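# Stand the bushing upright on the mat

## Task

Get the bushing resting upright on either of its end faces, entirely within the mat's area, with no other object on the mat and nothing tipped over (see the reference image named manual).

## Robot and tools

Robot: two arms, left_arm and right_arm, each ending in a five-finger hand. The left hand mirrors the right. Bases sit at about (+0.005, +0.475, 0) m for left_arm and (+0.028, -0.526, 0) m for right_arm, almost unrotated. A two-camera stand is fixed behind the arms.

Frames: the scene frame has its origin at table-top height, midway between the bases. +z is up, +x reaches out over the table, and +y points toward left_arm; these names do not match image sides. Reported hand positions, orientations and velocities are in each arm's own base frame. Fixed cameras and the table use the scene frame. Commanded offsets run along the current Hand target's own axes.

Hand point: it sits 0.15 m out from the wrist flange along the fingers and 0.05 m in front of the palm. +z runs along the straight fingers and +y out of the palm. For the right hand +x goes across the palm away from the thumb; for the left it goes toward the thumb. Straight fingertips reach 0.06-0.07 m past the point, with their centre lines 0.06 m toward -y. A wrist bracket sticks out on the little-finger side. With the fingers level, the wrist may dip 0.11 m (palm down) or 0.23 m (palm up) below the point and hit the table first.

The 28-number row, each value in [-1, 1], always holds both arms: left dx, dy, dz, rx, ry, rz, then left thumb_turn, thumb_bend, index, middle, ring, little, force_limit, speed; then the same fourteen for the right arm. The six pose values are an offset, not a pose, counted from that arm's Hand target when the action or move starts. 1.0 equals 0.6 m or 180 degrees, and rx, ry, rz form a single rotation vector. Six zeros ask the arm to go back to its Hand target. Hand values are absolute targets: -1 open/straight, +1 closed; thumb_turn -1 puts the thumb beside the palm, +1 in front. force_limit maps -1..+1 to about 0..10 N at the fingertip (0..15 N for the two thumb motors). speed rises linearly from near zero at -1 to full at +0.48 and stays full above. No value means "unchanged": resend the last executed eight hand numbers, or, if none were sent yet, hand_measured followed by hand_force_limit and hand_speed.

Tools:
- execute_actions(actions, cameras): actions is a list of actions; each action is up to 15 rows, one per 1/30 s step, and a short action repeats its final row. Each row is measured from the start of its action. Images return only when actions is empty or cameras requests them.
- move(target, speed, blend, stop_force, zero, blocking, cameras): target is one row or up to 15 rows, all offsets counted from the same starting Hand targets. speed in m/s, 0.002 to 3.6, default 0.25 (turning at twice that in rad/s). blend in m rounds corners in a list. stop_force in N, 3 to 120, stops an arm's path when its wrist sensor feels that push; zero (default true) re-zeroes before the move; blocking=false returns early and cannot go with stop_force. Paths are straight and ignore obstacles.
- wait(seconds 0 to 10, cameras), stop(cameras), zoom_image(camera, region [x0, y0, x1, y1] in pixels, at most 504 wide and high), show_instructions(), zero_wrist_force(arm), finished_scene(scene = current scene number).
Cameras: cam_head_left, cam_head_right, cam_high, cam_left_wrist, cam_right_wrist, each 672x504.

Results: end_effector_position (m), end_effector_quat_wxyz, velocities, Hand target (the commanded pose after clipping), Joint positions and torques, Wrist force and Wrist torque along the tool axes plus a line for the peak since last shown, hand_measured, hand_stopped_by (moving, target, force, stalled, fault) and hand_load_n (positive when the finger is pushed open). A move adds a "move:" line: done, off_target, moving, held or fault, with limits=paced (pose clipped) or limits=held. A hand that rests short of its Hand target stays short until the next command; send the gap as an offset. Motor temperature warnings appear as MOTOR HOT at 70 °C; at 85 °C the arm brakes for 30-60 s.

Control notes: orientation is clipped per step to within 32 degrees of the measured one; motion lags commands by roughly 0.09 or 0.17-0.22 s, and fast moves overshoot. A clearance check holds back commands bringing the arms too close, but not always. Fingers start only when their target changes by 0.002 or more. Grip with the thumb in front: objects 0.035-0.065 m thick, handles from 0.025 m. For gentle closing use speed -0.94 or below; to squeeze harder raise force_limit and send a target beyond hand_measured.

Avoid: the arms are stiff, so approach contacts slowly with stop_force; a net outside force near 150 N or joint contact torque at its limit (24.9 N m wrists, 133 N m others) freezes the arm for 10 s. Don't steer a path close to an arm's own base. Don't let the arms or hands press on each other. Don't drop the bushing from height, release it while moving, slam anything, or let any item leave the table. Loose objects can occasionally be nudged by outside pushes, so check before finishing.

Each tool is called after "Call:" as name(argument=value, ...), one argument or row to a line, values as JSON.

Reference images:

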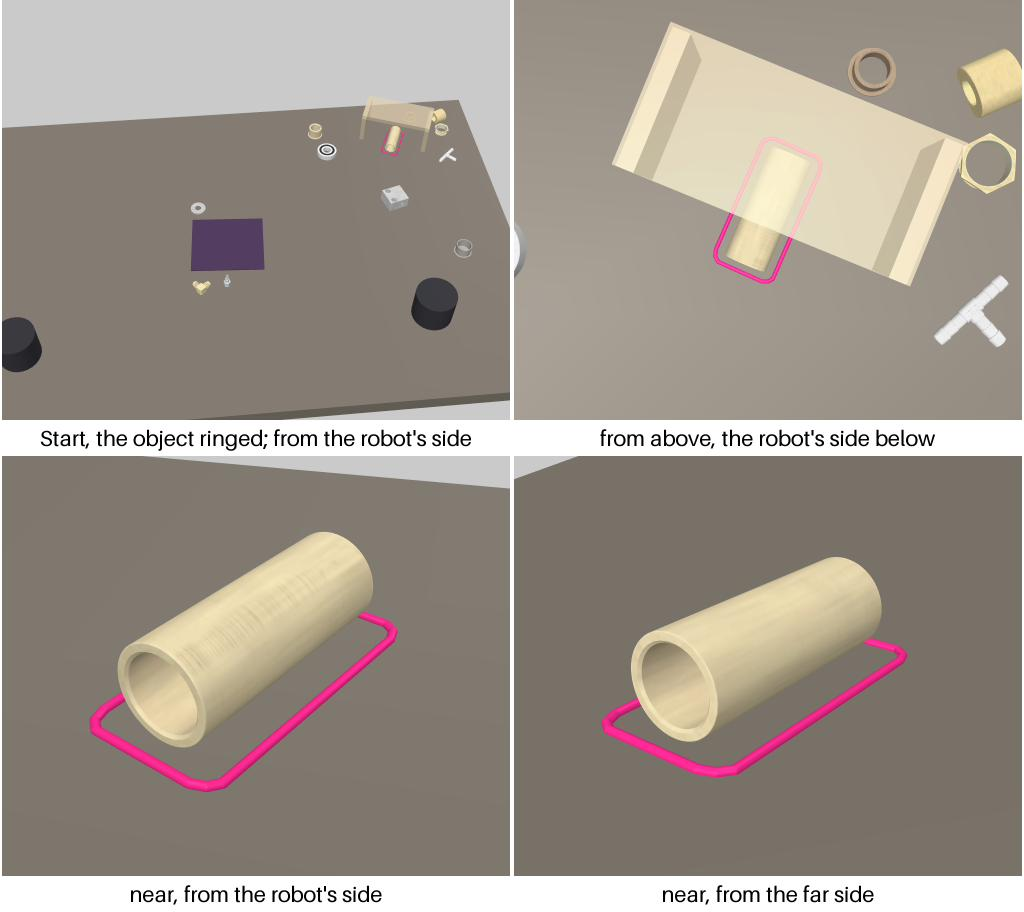

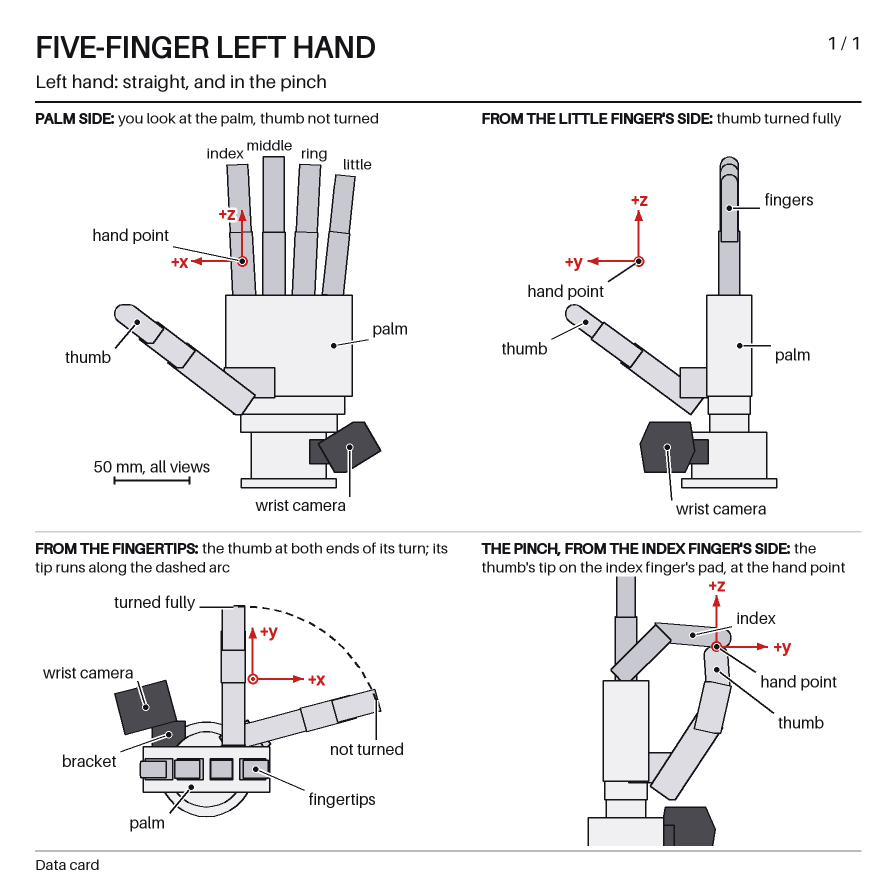

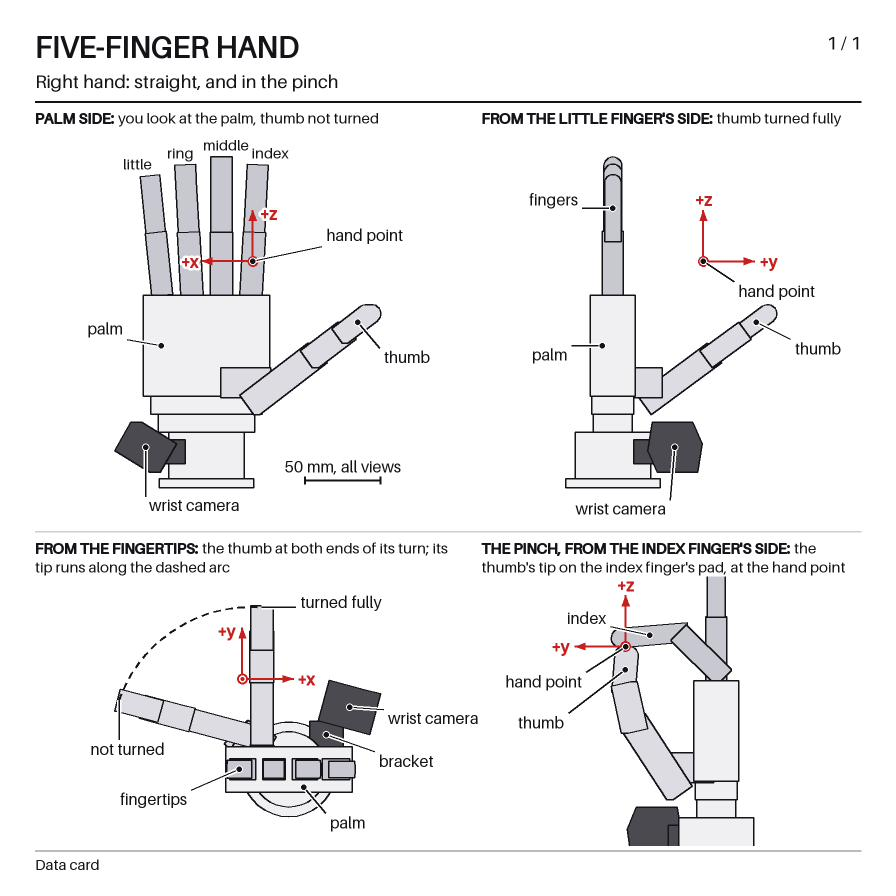

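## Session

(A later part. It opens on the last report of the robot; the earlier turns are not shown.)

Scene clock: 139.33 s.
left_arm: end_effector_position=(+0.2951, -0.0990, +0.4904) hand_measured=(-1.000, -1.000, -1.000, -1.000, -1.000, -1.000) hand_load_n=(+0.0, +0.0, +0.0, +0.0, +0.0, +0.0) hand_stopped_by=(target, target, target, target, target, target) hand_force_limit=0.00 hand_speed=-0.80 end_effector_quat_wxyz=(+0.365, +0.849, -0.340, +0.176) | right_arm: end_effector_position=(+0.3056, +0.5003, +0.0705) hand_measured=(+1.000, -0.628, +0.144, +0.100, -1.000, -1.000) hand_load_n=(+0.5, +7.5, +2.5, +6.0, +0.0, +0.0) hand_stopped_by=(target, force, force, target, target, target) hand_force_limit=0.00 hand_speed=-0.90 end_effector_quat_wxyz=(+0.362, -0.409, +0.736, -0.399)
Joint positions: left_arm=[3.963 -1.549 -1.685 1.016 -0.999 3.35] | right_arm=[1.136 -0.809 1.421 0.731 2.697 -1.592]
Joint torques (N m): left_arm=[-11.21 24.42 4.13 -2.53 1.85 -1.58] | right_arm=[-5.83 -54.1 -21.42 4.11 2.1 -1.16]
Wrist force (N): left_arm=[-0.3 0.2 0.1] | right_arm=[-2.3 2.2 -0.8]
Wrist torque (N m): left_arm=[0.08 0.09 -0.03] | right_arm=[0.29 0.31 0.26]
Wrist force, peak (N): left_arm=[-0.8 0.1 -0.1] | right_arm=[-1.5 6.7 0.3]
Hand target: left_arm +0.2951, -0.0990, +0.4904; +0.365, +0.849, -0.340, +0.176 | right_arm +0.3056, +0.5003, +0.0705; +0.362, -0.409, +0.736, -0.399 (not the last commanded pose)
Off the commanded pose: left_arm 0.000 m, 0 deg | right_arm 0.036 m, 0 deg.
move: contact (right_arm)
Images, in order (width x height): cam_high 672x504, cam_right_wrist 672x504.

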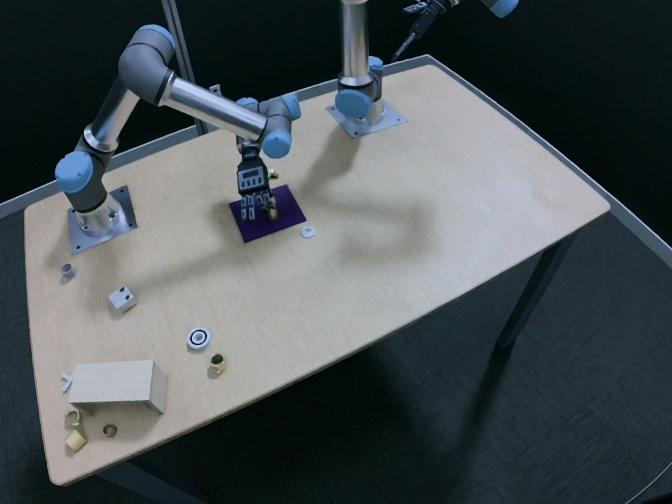

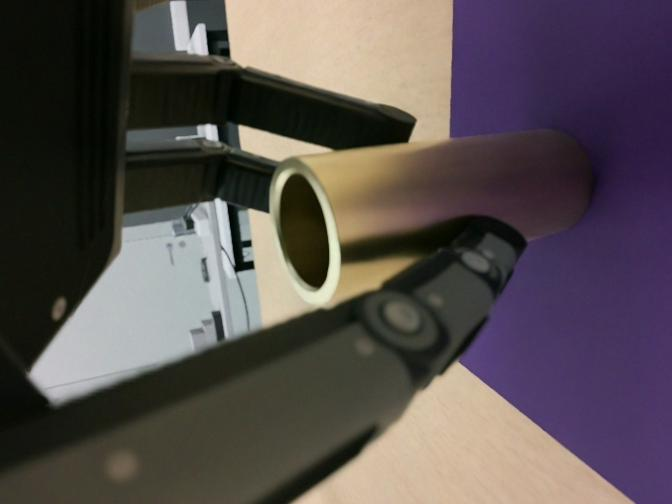

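Call:
move(
  target=[0,0,0,0,0,0,-1,-1,-1,-1,-1,-1,0,-0.8,-0.0014,-0.0059,-0.0028,-0.0234,0.0151,-0.0203,1,0.1,0.25,0.1,-1,-1,0.0,-0.9],
  speed=0.06,
)

Call:
move(
  target=[0,0,0,0,0,0,-1,-1,-1,-1,-1,-1,0,-0.8,0.008,0.0353,0.0168,0,0,0,1,0.1,0.25,0.1,-1,-1,0.0,-0.9],
  speed=0.012,
  stop_force=5,
  cameras=["cam_right_wrist"],
)

Scene clock: 146.13 s.
left_arm: end_effector_position=(+0.2951, -0.0990, +0.4904) hand_measured=(-1.000, -1.000, -1.000, -1.000, -1.000, -1.000) hand_load_n=(+0.0, +0.0, +0.0, +0.0, +0.5, +0.0) hand_stopped_by=(target, target, target, target, target, target) hand_force_limit=0.00 hand_speed=-0.80 end_effector_quat_wxyz=(+0.365, +0.849, -0.340, +0.176) | right_arm: end_effector_position=(+0.3057, +0.5003, +0.0745) hand_measured=(+1.000, -0.628, +0.144, +0.100, -1.000, -1.000) hand_load_n=(+0.5, +8.5, +2.0, +6.0, +0.0, +0.0) hand_stopped_by=(target, force, force, target, target, target) hand_force_limit=0.00 hand_speed=-0.90 end_effector_quat_wxyz=(+0.316, -0.436, +0.746, -0.393) end_effector_velocity=(+0.000, +0.000, -0.001) end_effector_angular_velocity=(+0.000, -0.006, +0.000)
Joint positions: left_arm=[3.963 -1.549 -1.685 1.016 -0.999 3.35] | right_arm=[1.113 -0.809 1.37 0.847 2.62 -1.61]
Joint velocities: left_arm=[within noise] | right_arm=[0.001 0.001 0.002 -0.005 0.005 0.001]
Joint torques (N m): left_arm=[-10.98 23.61 4.64 -2.53 1.87 -1.37] | right_arm=[8.27 -42.49 -10.26 -0.94 3.95 1.37]
Wrist force (N): left_arm=[-0.4 0.1 -0.3] | right_arm=[-1.9 6.2 0.7]
Wrist torque (N m): left_arm=[0.09 0.08 -0.03] | right_arm=[0.50 0.30 0.42]
Wrist force, peak (N): left_arm=[-0.9 0.0 -0.1] | right_arm=[-2.1 6.6 0.7]
Hand target: left_arm +0.2951, -0.0990, +0.4904; +0.365, +0.849, -0.340, +0.176 | right_arm +0.3056, +0.5003, +0.0745; +0.316, -0.436, +0.746, -0.393
Off the commanded pose: left_arm 0.000 m, 0 deg | right_arm 0.000 m, 0 deg.
move: done

Scene clock: 147.63 s.
left_arm: end_effector_position=(+0.2951, -0.0990, +0.4904) hand_measured=(-1.000, -1.000, -1.000, -1.000, -1.000, -1.000) hand_load_n=(+0.0, +0.0, +0.0, +0.0, +0.0, +0.0) hand_stopped_by=(target, target, target, target, target, target) hand_force_limit=0.00 hand_speed=-0.80 end_effector_quat_wxyz=(+0.365, +0.849, -0.340, +0.176) | right_arm: end_effector_position=(+0.3050, +0.5001, +0.0683) hand_measured=(+1.000, -0.628, +0.144, +0.100, -1.000, -1.000) hand_load_n=(+0.0, +7.5, +2.5, +6.5, +0.0, +0.0) hand_stopped_by=(target, force, force, target, target, target) hand_force_limit=0.00 hand_speed=-0.90 end_effector_quat_wxyz=(+0.316, -0.436, +0.746, -0.393)
Joint positions: left_arm=[3.963 -1.549 -1.685 1.016 -0.999 3.35] | right_arm=[1.114 -0.802 1.375 0.836 2.621 -1.608]
Joint torques (N m): left_arm=[-11.42 23.93 5.06 -2.4 2.06 -1.47] | right_arm=[-3.76 -55.32 -22.45 4.06 1.02 -0.97]
Wrist force (N): left_arm=[-0.3 -0.1 -0.2] | right_arm=[-2.1 1.2 -0.9]
Wrist torque (N m): left_arm=[0.06 0.08 -0.02] | right_arm=[0.27 0.33 0.22]
Wrist force, peak (N): left_arm=[-0.7 -0.1 0.3] | right_arm=[-2.0 6.4 0.9]
Hand target: left_arm +0.2951, -0.0990, +0.4904; +0.365, +0.849, -0.340, +0.176 | right_arm +0.3051, +0.5001, +0.0683; +0.316, -0.436, +0.746, -0.393 (not the last commanded pose)
Off the commanded pose: left_arm 0.000 m, 0 deg | right_arm 0.018 m, 0 deg.
move: contact (right_arm)
Images, in order (width x height): cam_right_wrist 672x504.

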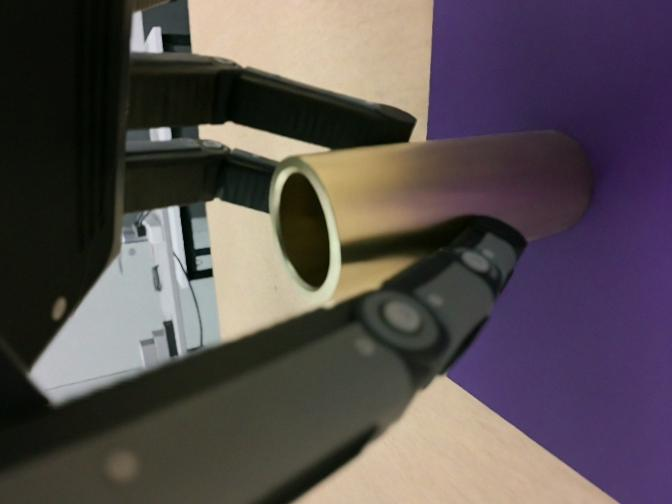

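Call:
move(
  target=[
    [0,0,0,0,0,0,-1,-1,-1,-1,-1,-1,0,-0.8,0.0004,0.0016,0.0008,0,0,0,1,0.1,0.25,0.1,-1,-1,0.0,-0.9],
    [0,0,0,0,0,0,-1,-1,-1,-1,-1,-1,0,-0.8,0.0004,0.0016,0.0008,0,0,0,1,-0.7,0.25,0.1,-1,-1,0.0,-0.93],
  ],
  speed=0.02,
  cameras=["cam_right_wrist","cam_high"],
)

Call:
zoom_image(
  camera="cam_high",
  region=[230, 170, 310, 250],
)

Scene clock: 150.73 s.
left_arm: end_effector_position=(+0.2951, -0.0990, +0.4904) hand_measured=(-1.000, -1.000, -1.000, -1.000, -1.000, -1.000) hand_load_n=(+0.0, +0.0, +0.0, +0.0, +0.0, +0.5) hand_stopped_by=(target, target, target, target, target, target) hand_force_limit=0.00 hand_speed=-0.80 end_effector_quat_wxyz=(+0.365, +0.849, -0.340, +0.176) | right_arm: end_effector_position=(+0.3050, +0.5000, +0.0672) hand_measured=(+1.000, -0.700, +0.144, +0.100, -1.000, -1.000) hand_load_n=(+0.0, +0.0, +0.0, +0.5, +0.0, +0.0) hand_stopped_by=(target, target, force, target, target, target) hand_force_limit=0.00 hand_speed=-0.93 end_effector_quat_wxyz=(+0.316, -0.436, +0.746, -0.393)
Joint positions: left_arm=[3.963 -1.549 -1.685 1.016 -0.999 3.35] | right_arm=[1.114 -0.801 1.376 0.834 2.62 -1.608]
Joint torques (N m): left_arm=[-11.85 24.43 4.36 -2.52 1.94 -1.52] | right_arm=[9.88 -46 -9.76 2.2 0.37 1.1]
Wrist force (N): left_arm=[-0.5 0.2 -0.1] | right_arm=[-2.1 3.3 -0.1]
Wrist torque (N m): left_arm=[0.08 0.10 -0.04] | right_arm=[0.38 0.30 0.26]
Wrist force, peak (N): left_arm=[-1.0 0.1 0.0] | right_arm=[-2.8 -5.8 -3.4]
Hand target: left_arm +0.2951, -0.0990, +0.4904; +0.365, +0.849, -0.340, +0.176 | right_arm +0.3050, +0.5000, +0.0672; +0.316, -0.436, +0.746, -0.393
Off the commanded pose: left_arm 0.000 m, 0 deg | right_arm 0.000 m, 0 deg.
move: done
Images, in order (width x height): cam_high 672x504, cam_right_wrist 672x504.

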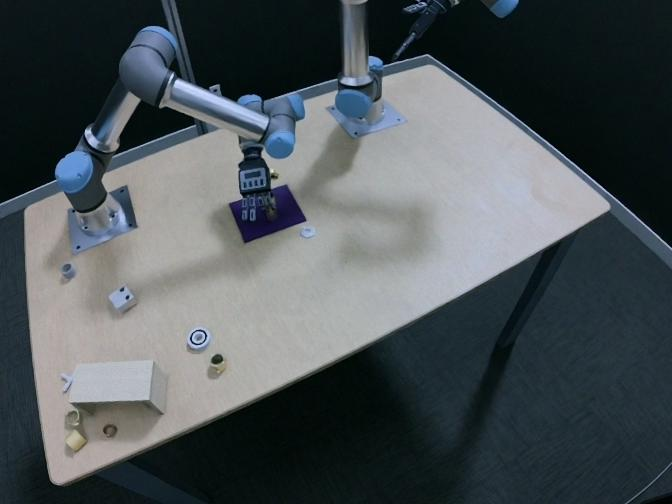

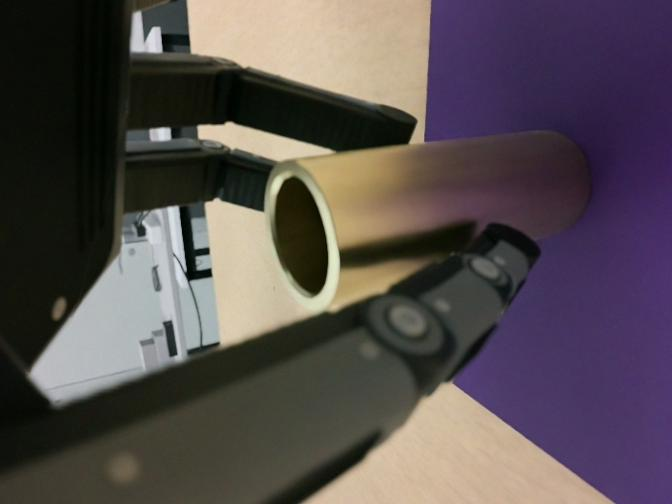

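Scaled by 6.300 from the camera's 672x504 image, which has a finer 960x720 frame.

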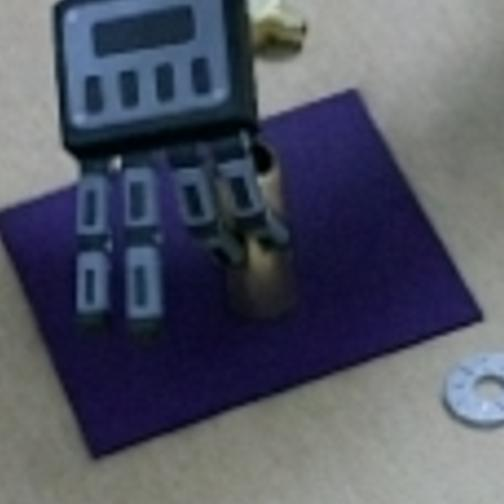

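Call:
move(
  target=[
    [0,0,0,0,0,0,-1,-1,-1,-1,-1,-1,0,-0.8,0,0,0,0,0,0,1,-1,0.25,0.1,-1,-1,0.0,-0.6],
    [0,0,0,0,0,0,-1,-1,-1,-1,-1,-1,0,-0.8,0,0,0,0,0,0,1,-1,-1,-1,-1,-1,0.0,-0.4],
    [0,0,0,0,0,0,-1,-1,-1,-1,-1,-1,0,-0.8,-0.0215,-0.1437,-0.0822,0,0,0,1,-1,-1,-1,-1,-1,0.0,-0.4],
  ],
  speed=0.08,
  cameras=["cam_high"],
)

Call:
zoom_image(
  camera="cam_high",
  region=[200, 120, 340, 260],
)

Scene clock: 158.20 s.
left_arm: end_effector_position=(+0.2951, -0.0990, +0.4904) hand_measured=(-1.000, -1.000, -1.000, -1.000, -1.000, -1.000) hand_load_n=(+0.0, +0.0, +0.0, +0.0, +0.0, +0.0) hand_stopped_by=(target, target, target, target, target, target) hand_force_limit=0.00 hand_speed=-0.80 end_effector_quat_wxyz=(+0.365, +0.849, -0.340, +0.176) | right_arm: end_effector_position=(+0.3048, +0.5001, +0.1674) hand_measured=(+1.000, -1.000, -1.000, -1.000, -1.000, -1.000) hand_load_n=(+0.0, +0.0, +0.0, +0.0, +0.0, +0.0) hand_stopped_by=(target, target, target, target, target, target) hand_force_limit=0.00 hand_speed=-0.40 end_effector_quat_wxyz=(+0.316, -0.436, +0.746, -0.393)
Joint positions: left_arm=[3.963 -1.549 -1.685 1.016 -0.999 3.35] | right_arm=[1.114 -0.912 1.289 1.033 2.621 -1.607]
Joint torques (N m): left_arm=[-10.54 23.87 5.46 -2.58 1.84 -1.46] | right_arm=[8.64 -39.15 -10.82 -0.44 3.74 1.18]
Wrist force (N): left_arm=[-0.3 0.0 0.2] | right_arm=[-2.0 4.0 -0.4]
Wrist torque (N m): left_arm=[0.03 0.08 -0.02] | right_arm=[0.38 0.29 0.28]
Wrist force, peak (N): left_arm=[-0.8 -0.2 -0.1] | right_arm=[-2.0 5.0 0.2]
Hand target: left_arm +0.2951, -0.0990, +0.4904; +0.365, +0.849, -0.340, +0.176 | right_arm +0.3048, +0.5001, +0.1674; +0.316, -0.436, +0.746, -0.393
Off the commanded pose: left_arm 0.000 m, 0 deg | right_arm 0.000 m, 0 deg.
move: done
Images, in order (width x height): cam_high 672x504.

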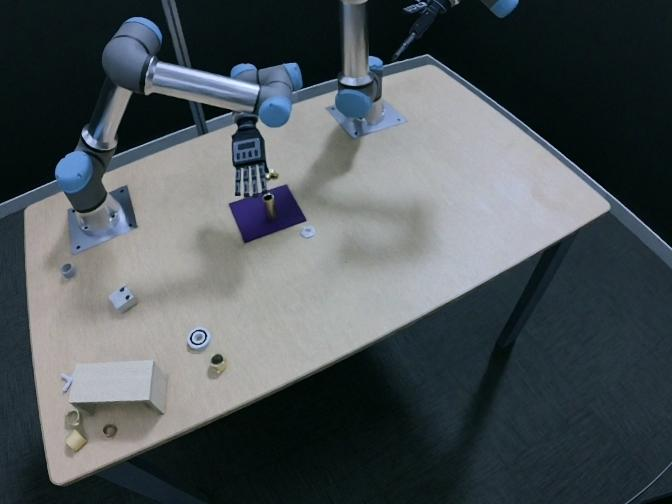

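Scaled by 3.600 from the camera's 672x504 image, which has a finer 960x720 frame.

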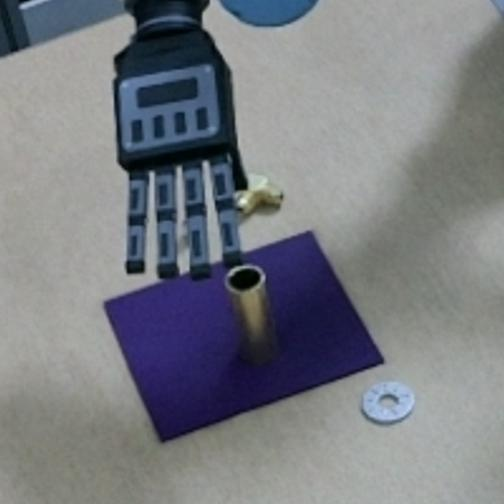

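Call:
finished_scene(
  scene=2,
)

The scene is finished: the task was done.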